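## Task

Put the entire chain bracelet into the back-left compartment, the bangle into the back-right, every ring into the front-right and every ear stud into the front-middle of the jewelry box's six compartments. Each item must sit lower than the top edge of the dividers. The hinge side counts as the back, and left/right are judged looking at the box from the front toward the hinge. The box must end up upright and on the table.

## Robot and tools

Robot: two 6-joint arms, left_arm and right_arm, each with a parallel gripper. Scene frame: origin on the table surface halfway between the nominal arm bases, +x pointing out over the table, +z up, left_arm on the +y side (this has nothing to do with image left/right). Calibrated bases: left_arm at (+0.019, +0.328, +0.026) m, right_arm at (+0.041, -0.259, +0.023) m, both nearly unrotated (small yaw). Hand poses in results are given in each arm's own base frame, not the scene frame; they may be a few cm off, more when reaching far.

The row: every command row holds 14 numbers, always both arms: left waist, shoulder, elbow, wrist pitch, wrist yaw, wrist roll, gripper, then the same seven for right_arm. Joint numbers are absolute target angles in radians (not offsets). Stated ranges: waist -2.618 to 3.054, shoulder 0.000 to 3.142, elbow 0.000 to 3.142, wrist pitch -1.571 to 1.571, wrist yaw -1.571 to 1.571, wrist roll -2.094 to 2.094. A target more than 0.059 rad outside a range (and beyond the current angle) gets the call rejected; true ends may differ by up to 0.059 rad, and a joint driven into its end reports "joint sent to its limit". Gripper number: -1 closed to +1 fully open. To leave an arm or gripper unchanged, resend its current "Joint targets" and "Tool commands" values (0 is a real gripper command, not 'no change').

execute_actions(actions, cameras): actions is a list of actions; each action is a list of up to 15 rows, one per 1/30 s step; if fewer rows are given the last one repeats to fill 15 steps. An empty list just returns state and images. Per step, each joint's target is kept within a lead of its measured angle (waist 0.202, shoulder 0.258, elbow 0.3, wrist pitch 0.573, wrist yaw/roll 0.522 rad), and if targets would shift the gripper more than 200 mm all that arm's targets are scaled down, so large jumps take several actions.

move(target, speed, blend, opening_speed, blocking, cameras): target is one 14-number row or a list of up to 15 rows (absolute joint angles as above). speed is in rad/s for the joint with the farthest to travel, 0.01 to 2 (default 0.5), one value or one per target. blend in rad rounds corners at intermediate targets (default 0 = stop at each). opening_speed (at least 0.2 per second on the -1..+1 scale) ramps the gripper instead of jumping. The first row's gripper values apply at the start; a later row's gripper values are applied only after both arms come to rest at that row. Paths take at least 0.5 s; beyond 10 s they stop short. Joints move together, so the hand traces a curve, and nothing avoids obstacles or the other arm. blocking=false returns early while motion continues; a new move then takes over from the current point. The result adds a "move:" line: done, off_target (resting more than 0.035 rad from a target), moving, held, or fault, possibly limits=held, and the worst joint error per arm. Done does not mean no contact.

wait(seconds 0 to 10, cameras): lets time pass while arms hold their last command; returns early if a running move finishes. stop(cameras): brakes a running move. zoom_image(camera, region): enlarges [x0, y0, x1, y1] pixels of the latest image from cam_high, cam_low, cam_left_wrist or cam_right_wrist, region no larger than 504x504. finished_scene(scene): ends the given scene (1 or 2) irreversibly; only call once the arrangement holds without the robot.

Result lines: end_effector_position (m) and end_effector_quat_wxyz in the arm's base frame; Joint positions and Joint velocities per arm in joint order, each ending with finger opening in metres (0.093 fully open) and its rate; "within noise" means the arm is still. Joint targets shows what joints are currently driven toward. Tool commands shows gripper commands. grip_measured is the gripper motor reading on the -1..+1 scale. Joint torques are in N m, positive toward larger angles, include gravity, and joints 1-3 wrap around at ±28. "joint command not followed" means a clearance check altered some steps. MOTOR HOT appears near 75 °C; an OVER-TEMPERATURE FAULT folds and disables that arm for the rest of the scene, so avoid long loaded holds, stretched poses or pushing into unreachable targets.

Gripping: fingers point along the gripper's +z and close along its y; the reported position is between the pads, about 1 cm behind the tips. Pads meet near -0.94; each mm of object width adds about 0.0208. To grasp firmly command roughly 0.24 below the width's reading (small or round parts may need lower); keep sending that value to hold; open well above the width reading to release. A closed reading alone does not prove a thin object is held—check images. Each pad squeezes about 50-65 N.

Cameras: cam_high and cam_low are fixed (scene frame); cam_left_wrist and cam_right_wrist ride on the hands (base frame), each 896x504. Calibration data is approximate.

Avoid: dropping items, releasing things while moving, fast impacts or hard presses, arms colliding with each other (can end the scene), anything leaving the table (failure), and tipping the box. Occasional tugs on held parts or nudges to loose ones may occur.

Each tool is called as name(argument=value, ...) on one line, values as JSON.

## Session

execute_actions(actions=[])

Scene clock: 0.00 s.
left_arm: end_effector_position=(+0.0412, +0.3577, +0.2539) grip_measured=+1.000 end_effector_quat_wxyz=(+0.251, -0.461, +0.833, +0.176) | right_arm: end_effector_position=(+0.4969, +0.1004, +0.3422) grip_measured=+1.000 end_effector_quat_wxyz=(+0.726, +0.125, +0.626, -0.256)
Joint positions: left_arm=[1.578 1.454 1.524 -1.069 0.263 0.489 0.093] | right_arm=[0.481 1.846 1.276 0.915 0.99 -0.433 0.093]
Joint velocities: within noise
Joint torques (N m): no reading
Motor temperatures (°C): left_arm=[28 35 32 37 26 28 27] | right_arm=[30 36 35 35 29 26 27]
Heat: left arm: 37 °C; right arm: 36 °C.
Joint targets: left_arm=[1.578 1.446 1.535 -1.064 0.263 0.489] | right_arm=[0.481 1.837 1.283 0.914 0.990 -0.433]
Tool commands: left_gripper/opening=+1.0 right_gripper/opening=+1.0

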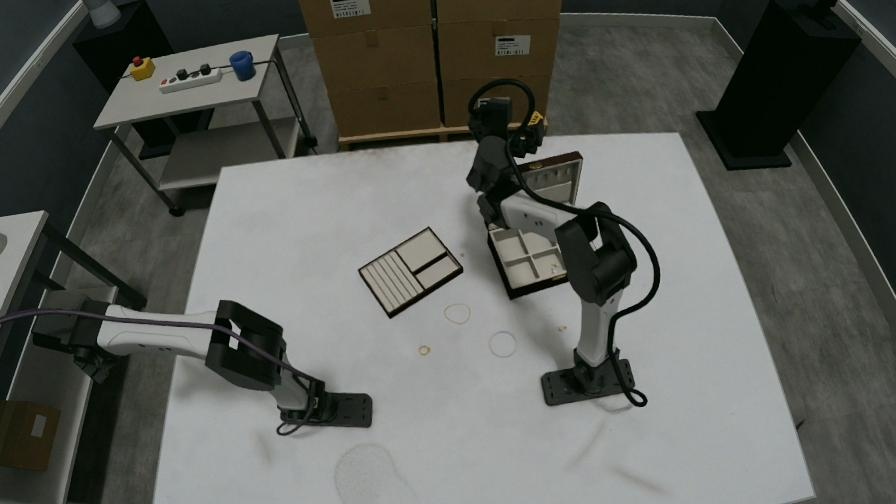

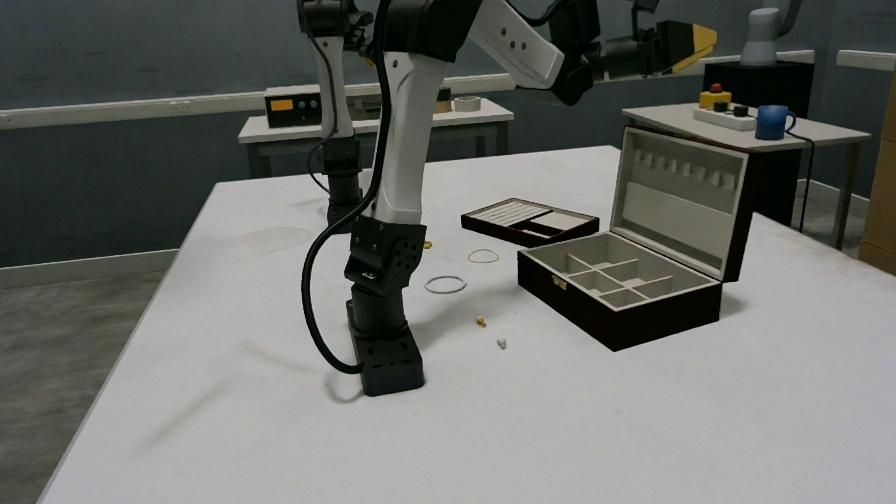

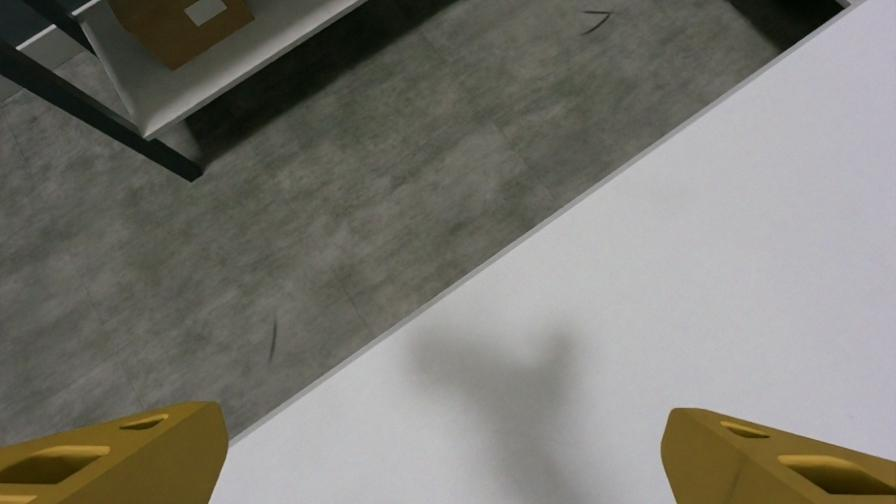

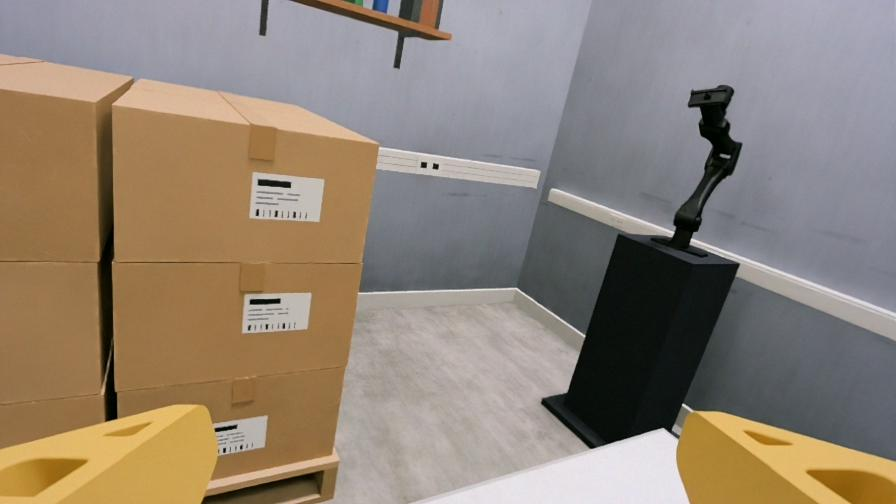

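zoom_image(camera="cam_high", region=[350, 220, 600, 380])

zoom_image(camera="cam_low", region=[400, 180, 750, 370])

zoom_image(camera="cam_high", region=[450, 130, 620, 310])

Scaled by 2.016 from the camera's 896x504 image, which has a finer 1280x720 frame.

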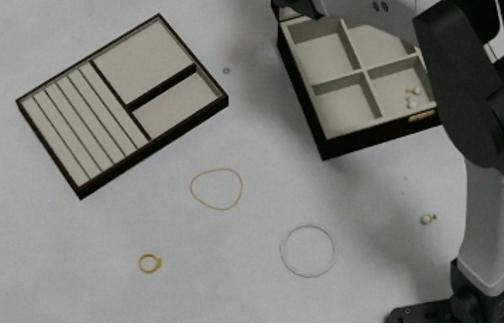

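Scaled by 1.440 from the camera's 896x504 image, which has a finer 1280x720 frame.

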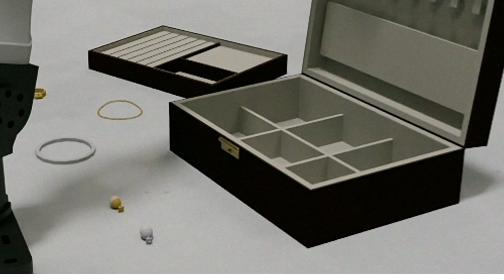

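Scaled by 2.800 from the camera's 896x504 image, which has a finer 1280x720 frame.

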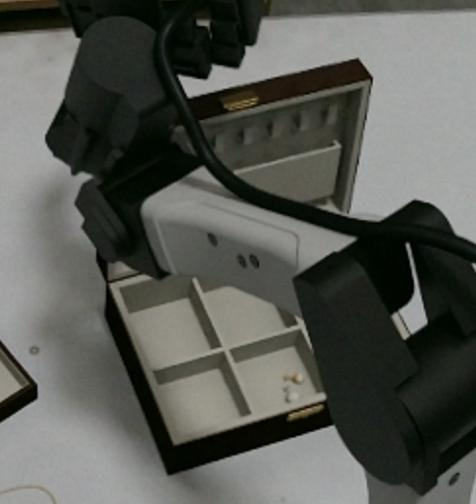

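move(target=[[1.578,1.446,1.535,-1.064,0.263,0.489,1,0.481,1.3,1.2,0,0.5,0,1],[1.578,1.446,1.535,-1.064,0.263,0.489,1,-1.3,0.9,1.0,-1.0,0,0,1]], speed=1.2, blend=0.2, cameras=["cam_high","cam_low"])

zoom_image(camera="cam_high", region=[340, 140, 620, 380])

zoom_image(camera="cam_high", region=[470, 140, 620, 310])

zoom_image(camera="cam_low", region=[380, 180, 780, 400])

Scene clock: 77.20 s.
left_arm: end_effector_position=(+0.0412, +0.3577, +0.2539) grip_measured=+1.000 end_effector_quat_wxyz=(+0.251, -0.461, +0.833, +0.176) | right_arm: end_effector_position=(+0.0662, -0.2404, +0.2188) grip_measured=+1.000 end_effector_quat_wxyz=(+0.265, +0.565, +0.753, -0.209)
Joint positions: left_arm=[1.578 1.454 1.524 -1.069 0.263 0.489 0.093] | right_arm=[-1.295 0.908 1.008 -0.982 0.01 -0.011 0.093]
Joint velocities: within noise
Joint torques (N m): left_arm=[-0.2 -5.78 6.89 1.4 0.23 0.02] | right_arm=[0.06 -2.21 6.49 1.53 -0.05 0.17]
Motor temperatures (°C): left_arm=[28 38 35 39 26 28 27] | right_arm=[30 53 41 38 28 26 27]
Heat: left arm: 39 °C; right arm: 53 °C.
Joint targets: left_arm=[1.578 1.446 1.535 -1.064 0.263 0.489] | right_arm=[-1.300 0.900 1.000 -1.000 0.000 0.000]
move: done
Images, in order (width x height): cam_high 896x504, cam_low 896x504.

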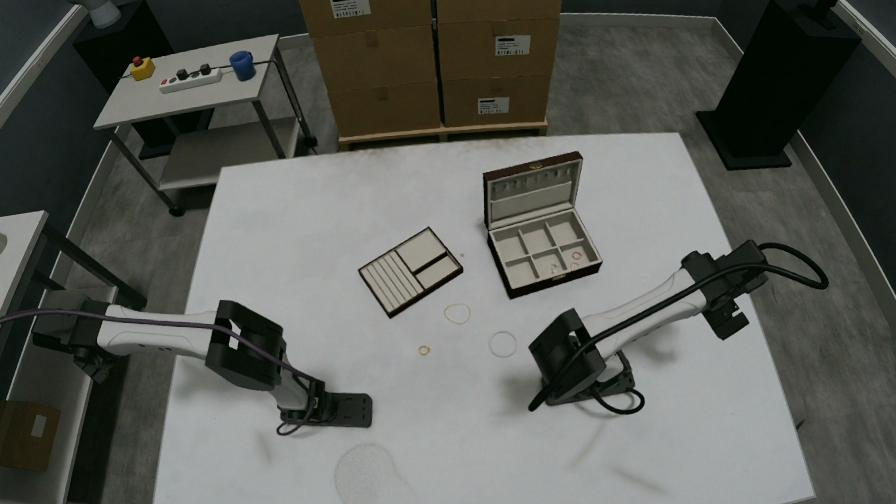

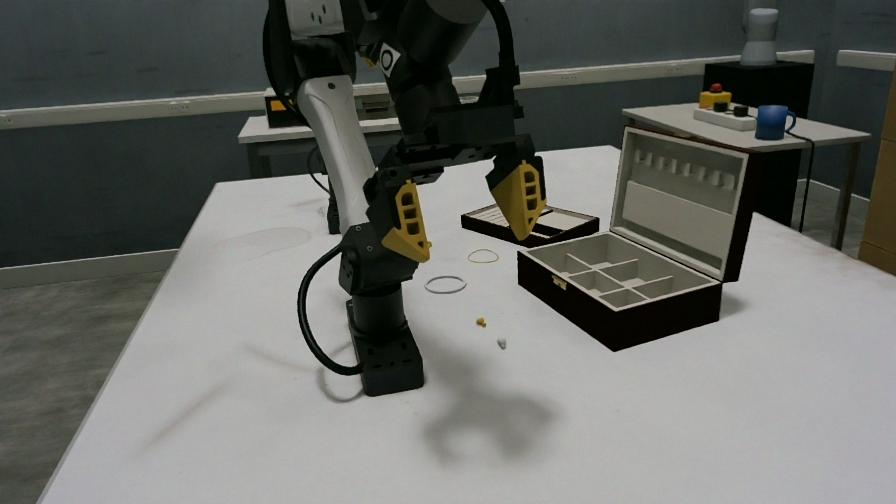

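Scaled by 1.800 from the camera's 896x504 image, which has a finer 1280x720 frame.

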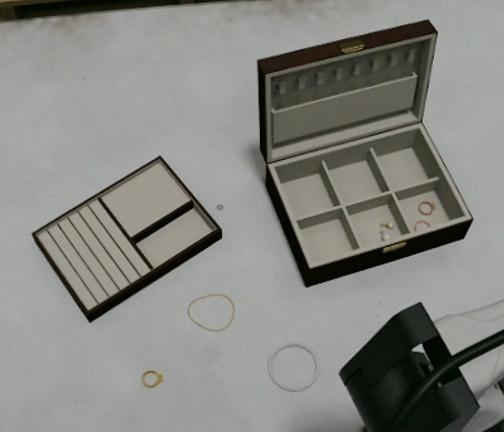

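Scaled by 2.965 from the camera's 896x504 image, which has a finer 1280x720 frame.

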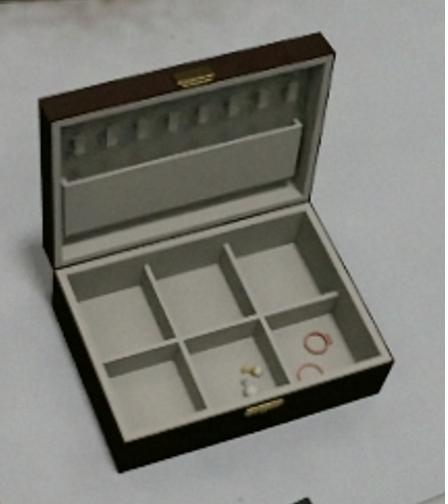

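Scaled by 1.260 from the camera's 896x504 image, which has a finer 1280x720 frame.

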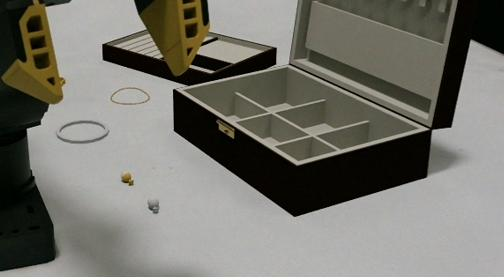

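zoom_image(camera="cam_high", region=[435, 235, 495, 275])

zoom_image(camera="cam_high", region=[400, 300, 560, 390])

zoom_image(camera="cam_low", region=[420, 220, 620, 360])

Scaled by 8.400 from the camera's 896x504 image, which has a finer 1280x720 frame.

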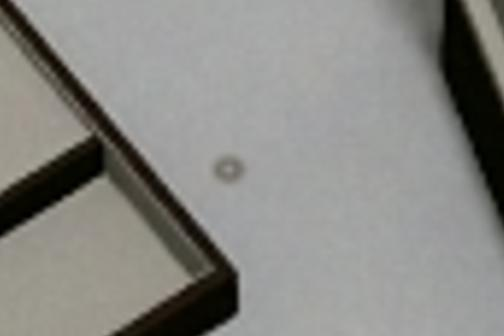

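Scaled by 3.150 from the camera's 896x504 image, which has a finer 1280x720 frame.

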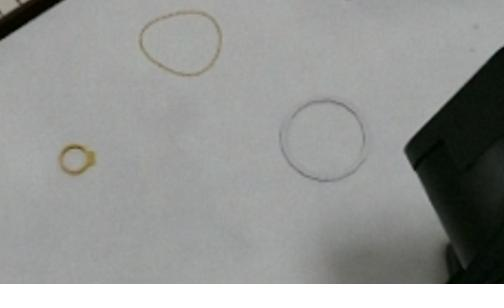

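Scaled by 2.520 from the camera's 896x504 image, which has a finer 1280x720 frame.

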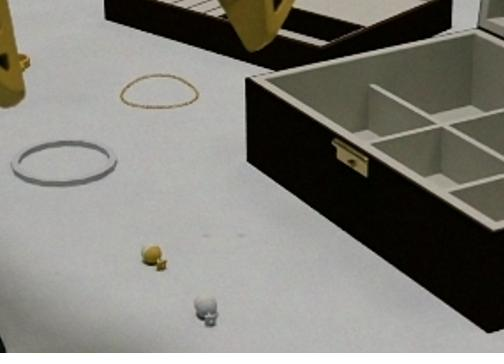

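move(target=[1.578,1.446,1.535,-1.064,0.263,0.489,1,0,1.298,1.156,-1.429,0,0,1], speed=1.2)

zoom_image(camera="cam_right_wrist", region=[200, 0, 700, 504])

Scene clock: 112.80 s.
left_arm: end_effector_position=(+0.0412, +0.3577, +0.2539) grip_measured=+1.000 end_effector_quat_wxyz=(+0.251, -0.461, +0.833, +0.176) | right_arm: end_effector_position=(+0.1990, -0.0015, +0.1461) grip_measured=+1.000 end_effector_quat_wxyz=(+0.002, -0.002, +1.000, -0.001)
Joint positions: left_arm=[1.578 1.454 1.524 -1.069 0.263 0.489 0.093] | right_arm=[-0.005 1.29 1.135 -1.412 0.003 -0.01 0.093]
Joint velocities: within noise
Joint torques (N m): left_arm=[-0.2 -5.78 6.89 1.4 0.23 0.03] | right_arm=[0.91 -3.37 8.42 0.22 -0.01 0.15]
Motor temperatures (°C): left_arm=[28 38 36 39 26 27 27] | right_arm=[30 42 40 37 28 26 27]
Heat: left arm: 39 °C; right arm: 42 °C.
Joint targets: left_arm=[1.578 1.446 1.535 -1.064 0.263 0.489] | right_arm=[0.000 1.298 1.156 -1.429 0.000 0.000]
move: done
camera_calibration:
cam_right_wrist: T_world_to_cam=[[0.0115102, -0.999905, -0.00754115, -0.00334528], [-0.901882, -0.0136381, 0.431767, 0.155684], [-0.431829, 0.00183151, -0.901954, 0.294151], [0, 0, 0, 1]] pos_world=[0.26747, -0.00176047, 0.198066]

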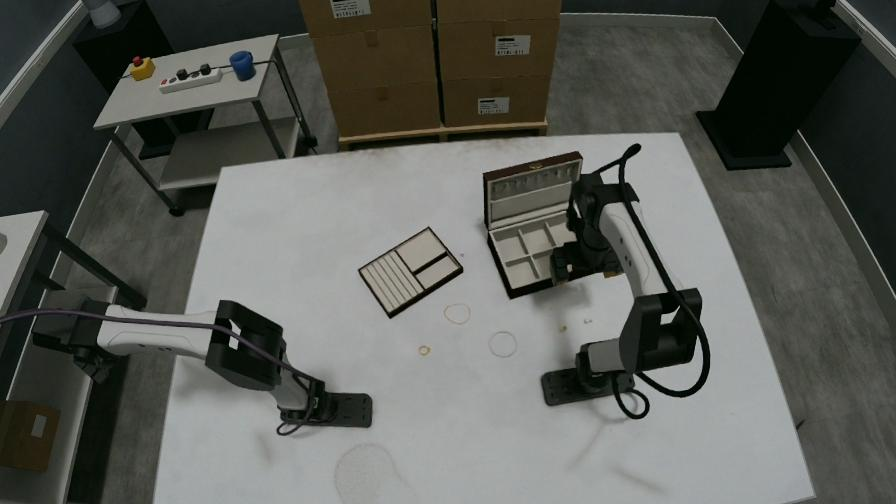

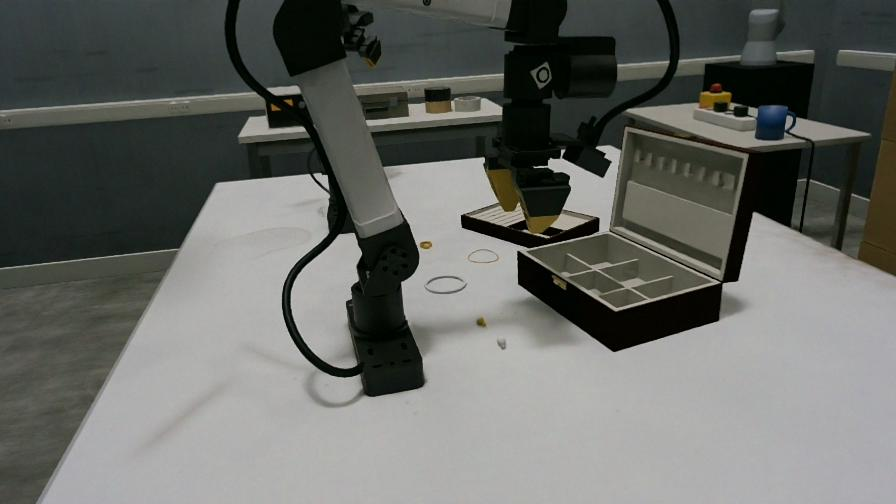

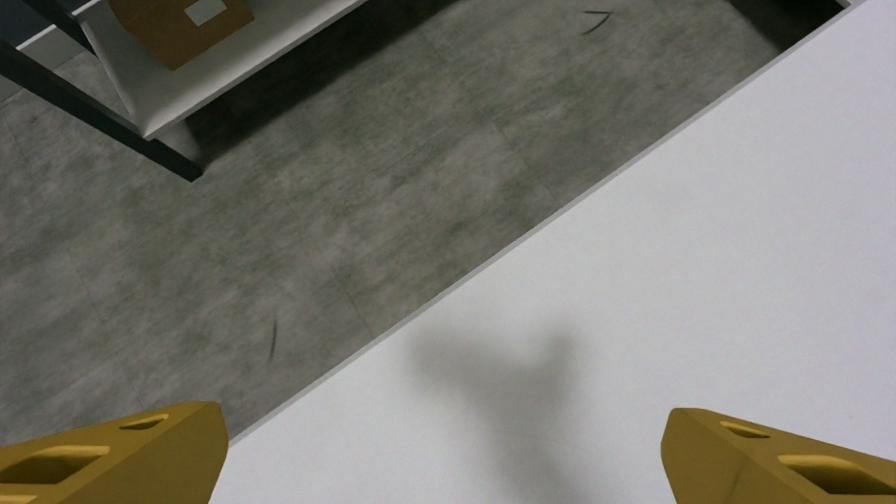

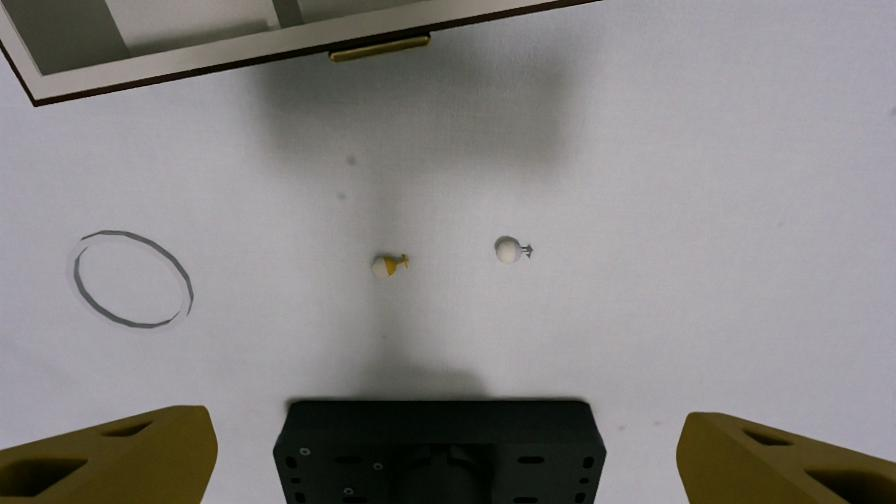

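Scaled by 1.000.

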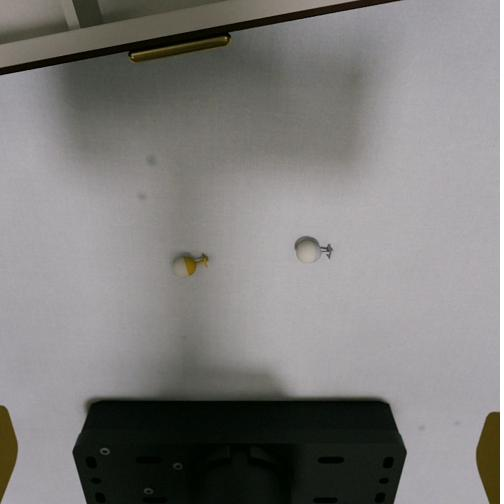

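move(target=[1.578,1.446,1.535,-1.064,0.263,0.489,1,-0.05,1.85,1.845,-1.555,0,0,1], speed=1.0, cameras=["cam_right_wrist"])

zoom_image(camera="cam_right_wrist", region=[200, 0, 700, 504])

Scene clock: 140.50 s.
left_arm: end_effector_position=(+0.0412, +0.3577, +0.2539) grip_measured=+1.000 end_effector_quat_wxyz=(+0.251, -0.461, +0.833, +0.176) | right_arm: end_effector_position=(+0.3403, -0.0158, +0.1815) grip_measured=+1.000 end_effector_quat_wxyz=(+0.009, +0.018, +1.000, -0.002)
Joint positions: left_arm=[1.578 1.454 1.524 -1.069 0.263 0.489 0.093] | right_arm=[-0.045 1.841 1.824 -1.536 0.003 -0.01 0.093]
Joint velocities: within noise
Joint torques (N m): left_arm=[-0.18 -5.78 6.9 1.4 0.23 0.02] | right_arm=[0.05 -8.81 8.31 0.2 -0.01 0.16]
Motor temperatures (°C): left_arm=[27 38 36 39 26 27 27] | right_arm=[30 40 43 35 28 26 27]
Heat: left arm: 39 °C; right arm: 43 °C.
Joint targets: left_arm=[1.578 1.446 1.535 -1.064 0.263 0.489] | right_arm=[-0.050 1.850 1.845 -1.553 0.000 0.000]
joint sent to its limit (right arm) — the wrist pitch, lower limit.
move: done
camera_calibration:
cam_right_wrist: T_world_to_cam=[[-0.028432, -0.999569, -0.00730128, -0.00549462], [-0.907862, 0.0227655, 0.41865, 0.272615], [-0.418303, 0.0185316, -0.908118, 0.383882], [0, 0, 0, 1]] pos_world=[0.40792, -0.0188124, 0.234439]
Images, in order (width x height): cam_right_wrist 896x504.

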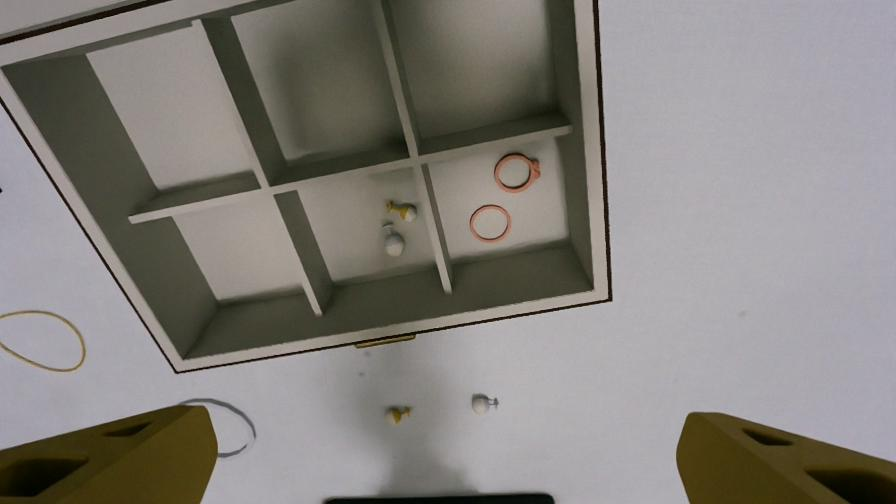

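Scaled by 1.000.

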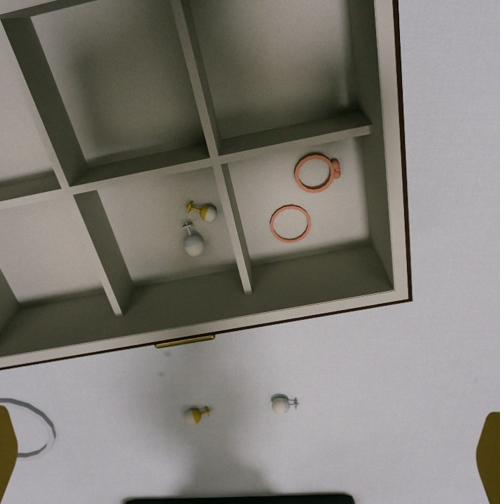

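move(target=[[1.578,1.446,1.535,-1.064,0.263,0.489,1,0.1,1.4,1.2,-1.37,-0,-0.7,0],[1.578,1.446,1.535,-1.064,0.263,0.489,1,0.2095,1.211,0.585,-0.95,0,-1.57,0]], speed=1.0, blend=0.1, cameras=["cam_right_wrist","cam_low"])

Scene clock: 194.83 s.
left_arm: end_effector_position=(+0.0412, +0.3577, +0.2539) grip_measured=+1.000 end_effector_quat_wxyz=(+0.251, -0.461, +0.833, +0.176) | right_arm: end_effector_position=(+0.1530, +0.0310, +0.0228) grip_measured=+0.002 end_effector_quat_wxyz=(+0.012, +0.771, -0.637, -0.008)
Joint positions: left_arm=[1.578 1.454 1.524 -1.069 0.263 0.489 0.093] | right_arm=[0.203 1.224 0.591 -0.967 0.003 -1.557 0.045]
Joint velocities: within noise
Joint torques (N m): left_arm=[-0.2 -5.79 6.89 1.4 0.23 0.02] | right_arm=[0.99 -4.05 5.31 0.39 -0.08 -0.08]
Motor temperatures (°C): left_arm=[27 38 37 39 26 27 27] | right_arm=[30 46 44 33 27 26 27]
Heat: left arm: 39 °C; right arm: 46 °C.
Joint targets: left_arm=[1.578 1.446 1.535 -1.064 0.263 0.489] | right_arm=[0.209 1.211 0.585 -0.950 0.000 -1.570]
move: done
camera_calibration:
cam_right_wrist: T_world_to_cam=[[0.980035, 0.194792, -0.0398376, -0.155809], [0.192386, -0.878491, 0.437312, 0.027115], [0.050188, -0.436246, -0.898427, 0.102791], [0, 0, 0, 1]] pos_world=[0.142323, 0.0990127, 0.0742851]
Images, in order (width x height): cam_low 896x504, cam_right_wrist 896x504.

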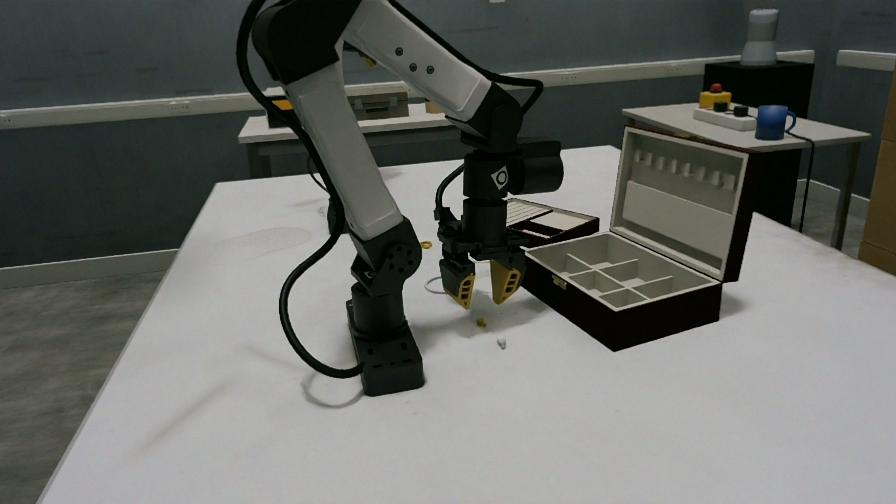

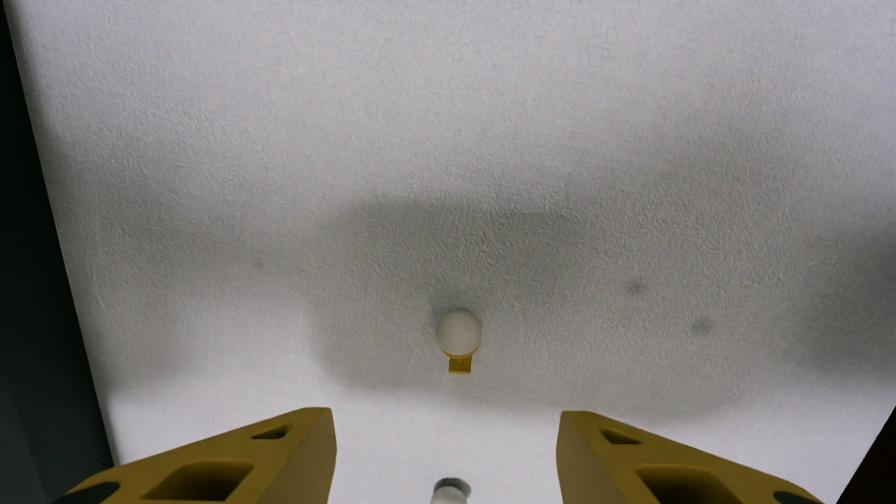

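move(target=[1.578,1.446,1.535,-1.064,0.263,0.489,1,0.2125,1.274,0.475,-0.752,0,-1.57,-0.3], speed=0.3, cameras=["cam_right_wrist","cam_low"])

Scene clock: 210.73 s.
left_arm: end_effector_position=(+0.0412, +0.3577, +0.2539) grip_measured=+1.000 end_effector_quat_wxyz=(+0.251, -0.461, +0.833, +0.176) | right_arm: end_effector_position=(+0.1522, +0.0313, -0.0062) grip_measured=-0.298 end_effector_quat_wxyz=(+0.004, +0.772, -0.635, -0.001)
Joint positions: left_arm=[1.578 1.454 1.524 -1.069 0.263 0.489 0.093] | right_arm=[0.206 1.264 0.487 -0.801 0.003 -1.558 0.031]
Joint velocities: within noise
Joint torques (N m): left_arm=[-0.18 -5.79 6.87 1.4 0.22 0.03] | right_arm=[1.03 -1.85 4.37 0.78 -0.08 -0.07]
Motor temperatures (°C): left_arm=[27 38 37 39 26 27 27] | right_arm=[30 43 43 33 27 26 27]
Heat: left arm: 39 °C; right arm: 43 °C.
Joint targets: left_arm=[1.578 1.446 1.535 -1.064 0.263 0.489] | right_arm=[0.213 1.274 0.475 -0.752 0.000 -1.570]
move: off_target (right_arm); right_arm: the wrist pitch is farthest, 0.049 rad from its target
camera_calibration:
cam_right_wrist: T_world_to_cam=[[0.979845, 0.199037, -0.016963, -0.156132], [0.186276, -0.879741, 0.437444, 0.0412], [0.0721444, -0.431787, -0.899086, 0.0734321], [0, 0, 0, 1]] pos_world=[0.140012, 0.0990283, 0.0453506]
Images, in order (width x height): cam_low 896x504, cam_right_wrist 896x504.

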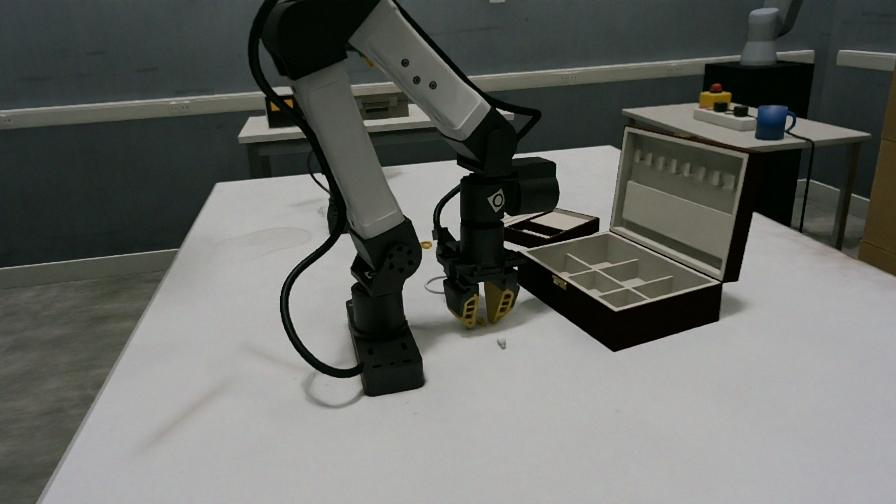

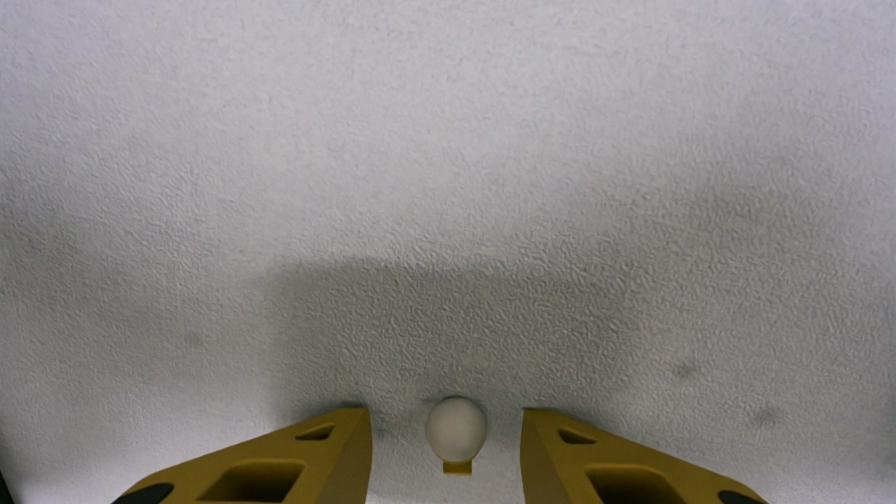

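move(target=[1.578,1.446,1.535,-1.064,0.263,0.489,1,0.2125,1.302,0.465,-0.712,0,-1.57,-0.3], speed=0.2, cameras=["cam_right_wrist","cam_low"])

zoom_image(camera="cam_low", region=[430, 260, 560, 360])

Scene clock: 226.57 s.
left_arm: end_effector_position=(+0.0412, +0.3577, +0.2539) grip_measured=+1.000 end_effector_quat_wxyz=(+0.251, -0.461, +0.833, +0.176) | right_arm: end_effector_position=(+0.1520, +0.0313, -0.0067) grip_measured=-0.299 end_effector_quat_wxyz=(+0.005, +0.772, -0.635, -0.002)
Joint positions: left_arm=[1.578 1.454 1.524 -1.069 0.263 0.489 0.093] | right_arm=[0.206 1.267 0.487 -0.8 0.003 -1.558 0.031]
Joint velocities: within noise
Joint torques (N m): left_arm=[-0.18 -5.79 6.89 1.4 0.23 0.03] | right_arm=[1.03 0.4 3.4 1.18 -0.08 -0.07]
Motor temperatures (°C): left_arm=[27 38 37 39 26 27 27] | right_arm=[30 41 41 33 27 26 27]
Heat: left arm: 39 °C; right arm: 41 °C.
Joint targets: left_arm=[1.578 1.446 1.535 -1.064 0.263 0.489] | right_arm=[0.213 1.302 0.465 -0.712 0.000 -1.570]
move: off_target (right_arm); right_arm: the wrist pitch is farthest, 0.088 rad from its target
camera_calibration:
cam_right_wrist: T_world_to_cam=[[0.979797, 0.199027, -0.0196328, -0.155971], [0.187419, -0.879502, 0.437437, 0.0412457], [0.0697946, -0.432279, -0.899035, 0.0733359], [0, 0, 0, 1]] pos_world=[0.139971, 0.0990195, 0.044827]
Images, in order (width x height): cam_low 896x504, cam_right_wrist 896x504.

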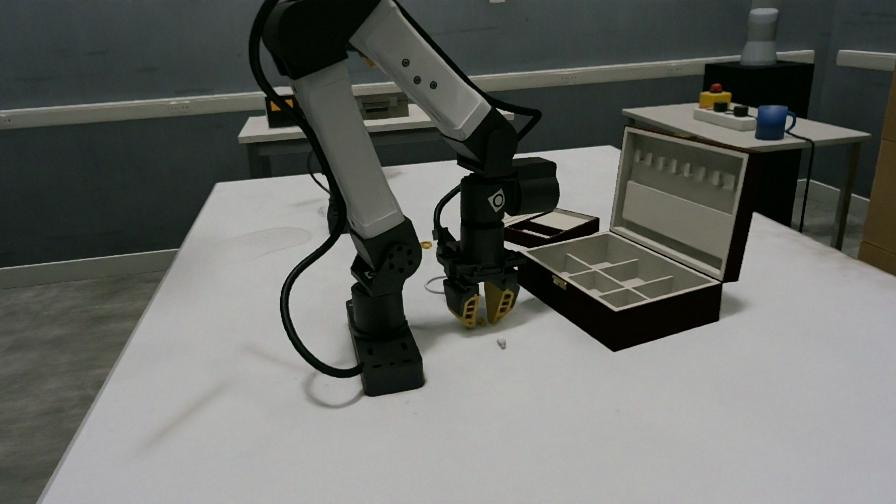

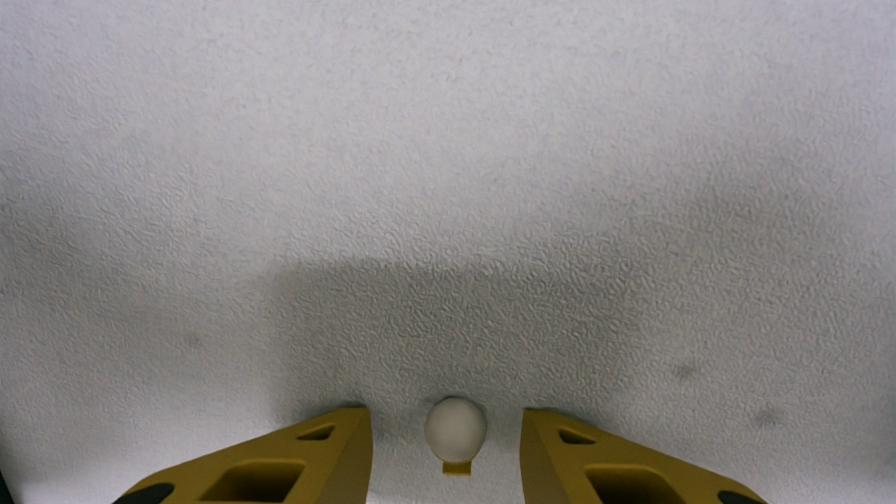

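Scaled by 3.877 from the camera's 896x504 image, which has a finer 1280x720 frame.

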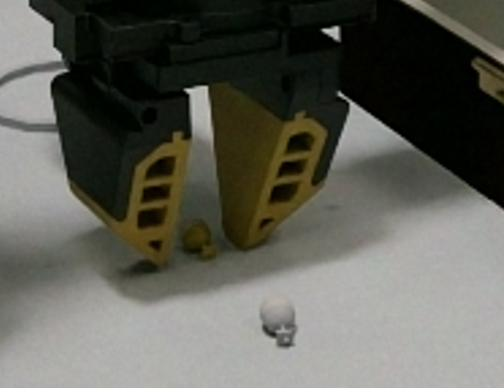

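move(target=[1.578,1.446,1.535,-1.064,0.263,0.489,1,0.2125,1.262,0.482,-0.765,0,-1.57,-0.3], speed=0.2, cameras=[])

move(target=[1.578,1.446,1.535,-1.064,0.263,0.489,1,0.2125,1.262,0.482,-0.765,0,-1.57,-1], opening_speed=0.8, cameras=["cam_right_wrist"])

Scene clock: 238.07 s.
left_arm: end_effector_position=(+0.0412, +0.3577, +0.2539) grip_measured=+1.000 end_effector_quat_wxyz=(+0.251, -0.461, +0.833, +0.176) | right_arm: end_effector_position=(+0.1523, +0.0314, -0.0061) grip_measured=-0.299 end_effector_quat_wxyz=(+0.004, +0.772, -0.635, -0.001)
Joint positions: left_arm=[1.578 1.454 1.524 -1.069 0.263 0.489 0.093] | right_arm=[0.206 1.264 0.488 -0.801 0.003 -1.558 0.031]
Joint velocities: within noise
Joint torques (N m): left_arm=[-0.18 -5.78 6.89 1.4 0.23 0.03] | right_arm=[1.03 -3.08 4.94 0.64 -0.08 -0.08]
Motor temperatures (°C): left_arm=[27 38 37 39 26 27 27] | right_arm=[30 39 40 34 27 26 27]
Heat: left arm: 39 °C; right arm: 40 °C.
Joint targets: left_arm=[1.578 1.446 1.535 -1.064 0.263 0.489] | right_arm=[0.213 1.262 0.482 -0.765 0.000 -1.570]
move: off_target (right_arm); right_arm: the wrist pitch is farthest, 0.036 rad from its target
No camera images: "cameras" was empty.

Scene clock: 239.40 s.
left_arm: end_effector_position=(+0.0412, +0.3577, +0.2539) grip_measured=+1.000 end_effector_quat_wxyz=(+0.251, -0.461, +0.833, +0.176) | right_arm: end_effector_position=(+0.1571, +0.0324, -0.0061) grip_measured=-0.875 end_effector_quat_wxyz=(-0.004, +0.772, -0.635, +0.005)
Joint positions: left_arm=[1.578 1.454 1.524 -1.069 0.263 0.489 0.093] | right_arm=[0.206 1.264 0.488 -0.781 0.003 -1.558 0.003]
Joint velocities: within noise
Joint torques (N m): left_arm=[-0.18 -5.79 6.89 1.4 0.23 0.02] | right_arm=[1.02 -3.12 4.97 0.47 -0.08 -0.07]
Motor temperatures (°C): left_arm=[27 38 37 39 26 27 27] | right_arm=[30 39 40 33 27 26 27]
Heat: left arm: 39 °C; right arm: 40 °C.
Joint targets: left_arm=[1.578 1.446 1.535 -1.064 0.263 0.489] | right_arm=[0.213 1.262 0.482 -0.765 0.000 -1.570]
move: done
camera_calibration:
cam_right_wrist: T_world_to_cam=[[0.979981, 0.199065, 0.00325404, -0.161121], [0.177619, -0.881553, 0.437396, 0.042574], [0.089939, -0.428062, -0.899263, 0.0706751], [0, 0, 0, 1]] pos_world=[0.143977, 0.0998582, 0.0454581]
Images, in order (width x height): cam_right_wrist 896x504.

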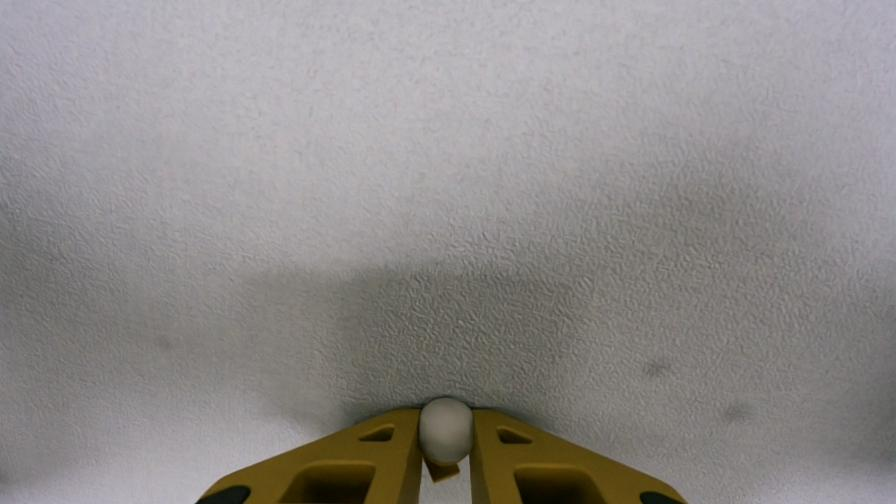

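move(target=[[1.578,1.446,1.535,-1.064,0.263,0.489,1,0.19,1.153,0.784,-1.187,0,-1.57,-1],[1.578,1.446,1.535,-1.064,0.263,0.489,1,0.092,1.77,1.295,-1.08,0,-1.657,-1]], speed=[0.5,0.8], blend=0.1, cameras=["cam_right_wrist","cam_high"])

zoom_image(camera="cam_right_wrist", region=[200, 0, 700, 504])

Scene clock: 263.53 s.
left_arm: end_effector_position=(+0.0412, +0.3577, +0.2539) grip_measured=+1.000 end_effector_quat_wxyz=(+0.251, -0.461, +0.833, +0.176) | right_arm: end_effector_position=(+0.3117, +0.0298, +0.0687) grip_measured=-0.892 end_effector_quat_wxyz=(+0.003, +0.765, -0.644, -0.001)
Joint positions: left_arm=[1.578 1.454 1.524 -1.069 0.263 0.489 0.093] | right_arm=[0.097 1.761 1.274 -1.09 0.003 -1.644 0.002]
Joint velocities: within noise
Joint torques (N m): left_arm=[-0.18 -5.78 6.89 1.4 0.23 0.03] | right_arm=[0.06 -7.92 8.12 0.35 -0.08 -0.06]
Motor temperatures (°C): left_arm=[27 38 37 39 26 27 27] | right_arm=[30 38 39 32 27 26 28]
Heat: left arm: 39 °C; right arm: 39 °C.
Joint targets: left_arm=[1.578 1.446 1.535 -1.064 0.263 0.489] | right_arm=[0.092 1.770 1.295 -1.080 0.000 -1.657]
move: done
camera_calibration:
cam_right_wrist: T_world_to_cam=[[0.984286, 0.175817, -0.0164479, -0.311654], [0.165235, -0.884164, 0.43698, -0.0159114], [0.0622856, -0.432831, -0.899321, 0.131671], [0, 0, 0, 1]] pos_world=[0.301185, 0.0977168, 0.120241]
Images, in order (width x height): cam_high 896x504, cam_right_wrist 896x504.

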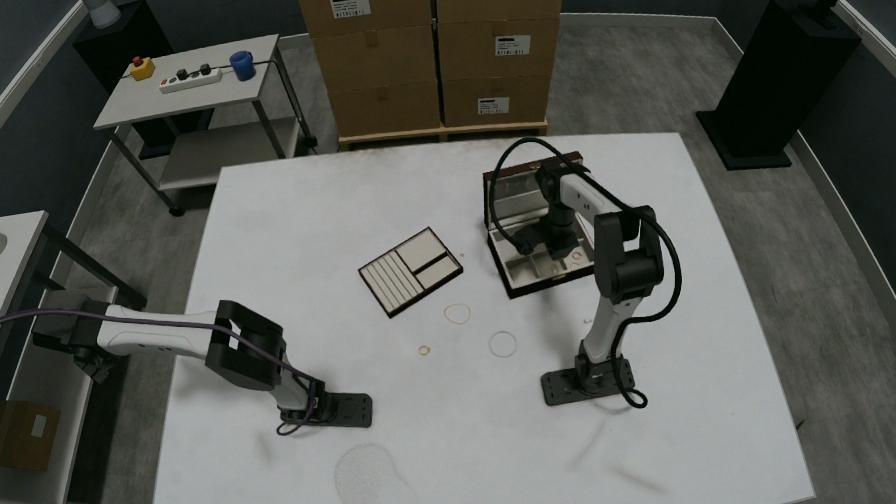

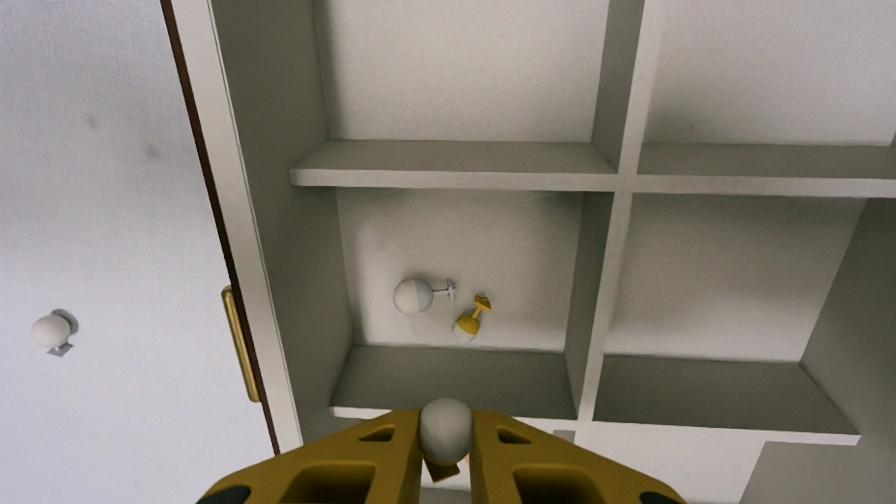

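Scaled by 1.000.

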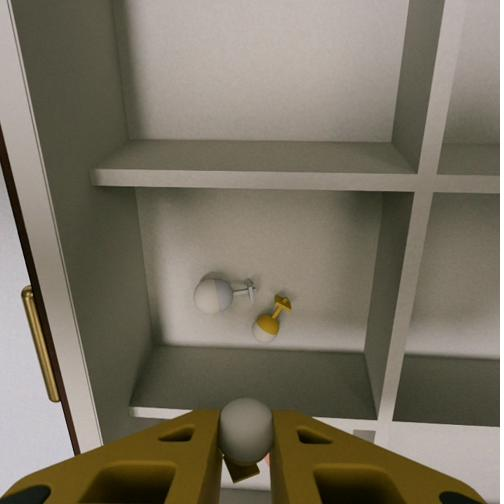

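move(target=[[1.578,1.446,1.535,-1.064,0.263,0.489,1,0.122,1.850,1.140,-0.843,0,-1.635,-1],[1.578,1.446,1.535,-1.064,0.263,0.489,1,0.122,1.850,1.140,-0.843,0,-1.635,-0.6],[1.578,1.446,1.535,-1.064,0.263,0.489,1,0.11,1.755,1.305,-1.10,0,-1.635,-0.6]], speed=0.5, opening_speed=0.8, cameras=["cam_right_wrist"])

Scene clock: 281.80 s.
left_arm: end_effector_position=(+0.0412, +0.3577, +0.2539) grip_measured=+1.000 end_effector_quat_wxyz=(+0.251, -0.461, +0.833, +0.176) | right_arm: end_effector_position=(+0.3168, +0.0361, +0.0686) grip_measured=-0.602 end_effector_quat_wxyz=(+0.000, +0.771, -0.637, +0.002)
Joint positions: left_arm=[1.578 1.454 1.524 -1.069 0.263 0.489 0.093] | right_arm=[0.115 1.774 1.29 -1.083 0.003 -1.645 0.016]
Joint velocities: within noise
Joint torques (N m): left_arm=[-0.18 -5.78 6.89 1.4 0.23 0.02] | right_arm=[0.08 -10.73 7.64 0.14 -0.08 0.15]
Motor temperatures (°C): left_arm=[27 38 37 39 26 27 27] | right_arm=[30 42 41 32 27 26 28]
Heat: left arm: 39 °C; right arm: 42 °C.
Joint targets: left_arm=[1.578 1.446 1.535 -1.064 0.263 0.489] | right_arm=[0.110 1.755 1.305 -1.100 0.000 -1.635]
move: done
camera_calibration:
cam_right_wrist: T_world_to_cam=[[0.980861, 0.19457, -0.00732493, -0.317995], [0.178092, -0.881314, 0.437686, -0.0153032], [0.0787051, -0.430614, -0.899098, 0.128708], [0, 0, 0, 1]] pos_world=[0.304505, 0.103809, 0.120089]
Images, in order (width x height): cam_right_wrist 896x504.

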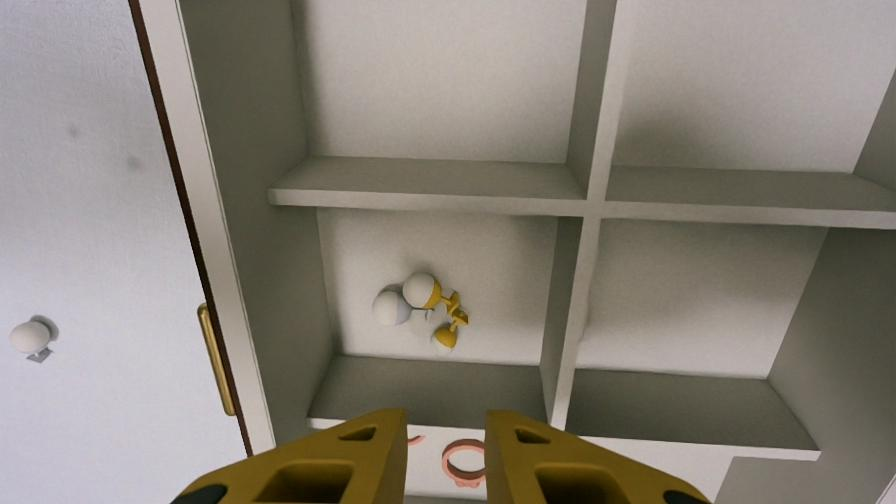

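move(target=[[1.578,1.446,1.535,-1.064,0.263,0.489,1,0.0,1.2,0.8,-1.17,0,-1.7,0],[1.578,1.446,1.535,-1.064,0.263,0.489,1,-0.19,1.233,0.627,-0.955,0,-1.765,0],[1.578,1.446,1.535,-1.064,0.263,0.489,1,-0.19,1.310,0.514,-0.75,0,-1.765,-0.4]], speed=[1.0,0.7,0.25], blend=[0.15,0.03,0], cameras=["cam_right_wrist"])

Scene clock: 306.77 s.
left_arm: end_effector_position=(+0.0412, +0.3577, +0.2539) grip_measured=+1.000 end_effector_quat_wxyz=(+0.251, -0.461, +0.833, +0.176) | right_arm: end_effector_position=(+0.1688, -0.0322, -0.0042) grip_measured=-0.398 end_effector_quat_wxyz=(-0.005, +0.706, -0.708, +0.011)
Joint positions: left_arm=[1.578 1.454 1.524 -1.069 0.263 0.489 0.093] | right_arm=[-0.185 1.302 0.521 -0.766 0.003 -1.753 0.026]
Joint velocities: within noise
Joint torques (N m): left_arm=[-0.18 -5.79 6.87 1.4 0.23 0.02] | right_arm=[0.06 -2.52 4.88 0.49 -0.08 -0.08]
Motor temperatures (°C): left_arm=[27 38 37 40 26 27 27] | right_arm=[30 45 41 31 27 26 27]
Heat: left arm: 40 °C; right arm: 45 °C.
Joint targets: left_arm=[1.578 1.446 1.535 -1.064 0.263 0.489] | right_arm=[-0.190 1.310 0.514 -0.750 0.000 -1.765]
move: done; blend cut to 0.1075 rad at target 1
camera_calibration:
cam_right_wrist: T_world_to_cam=[[0.999921, 0.00356117, 0.0120834, -0.169293], [-0.00214219, -0.897171, 0.441679, 0.0126366], [0.0124138, -0.44167, -0.897092, 0.0563461], [0, 0, 0, 1]] pos_world=[0.168607, 0.0368264, 0.0470119]
Images, in order (width x height): cam_right_wrist 896x504.

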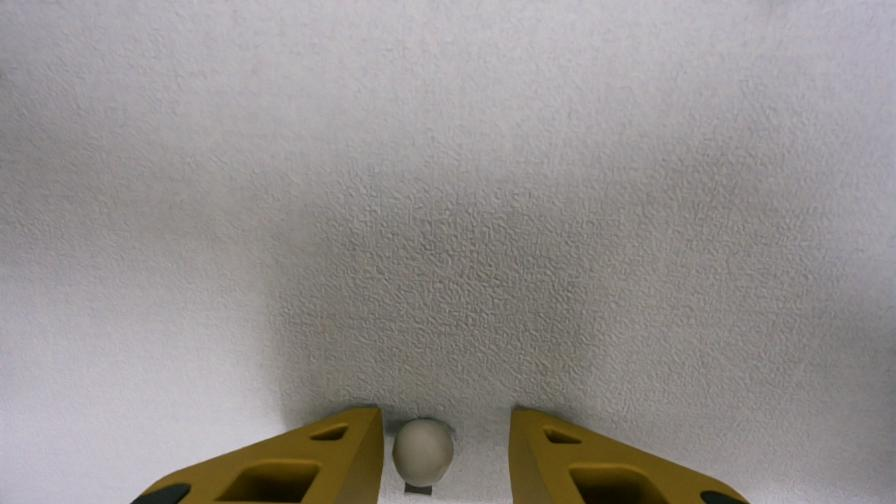

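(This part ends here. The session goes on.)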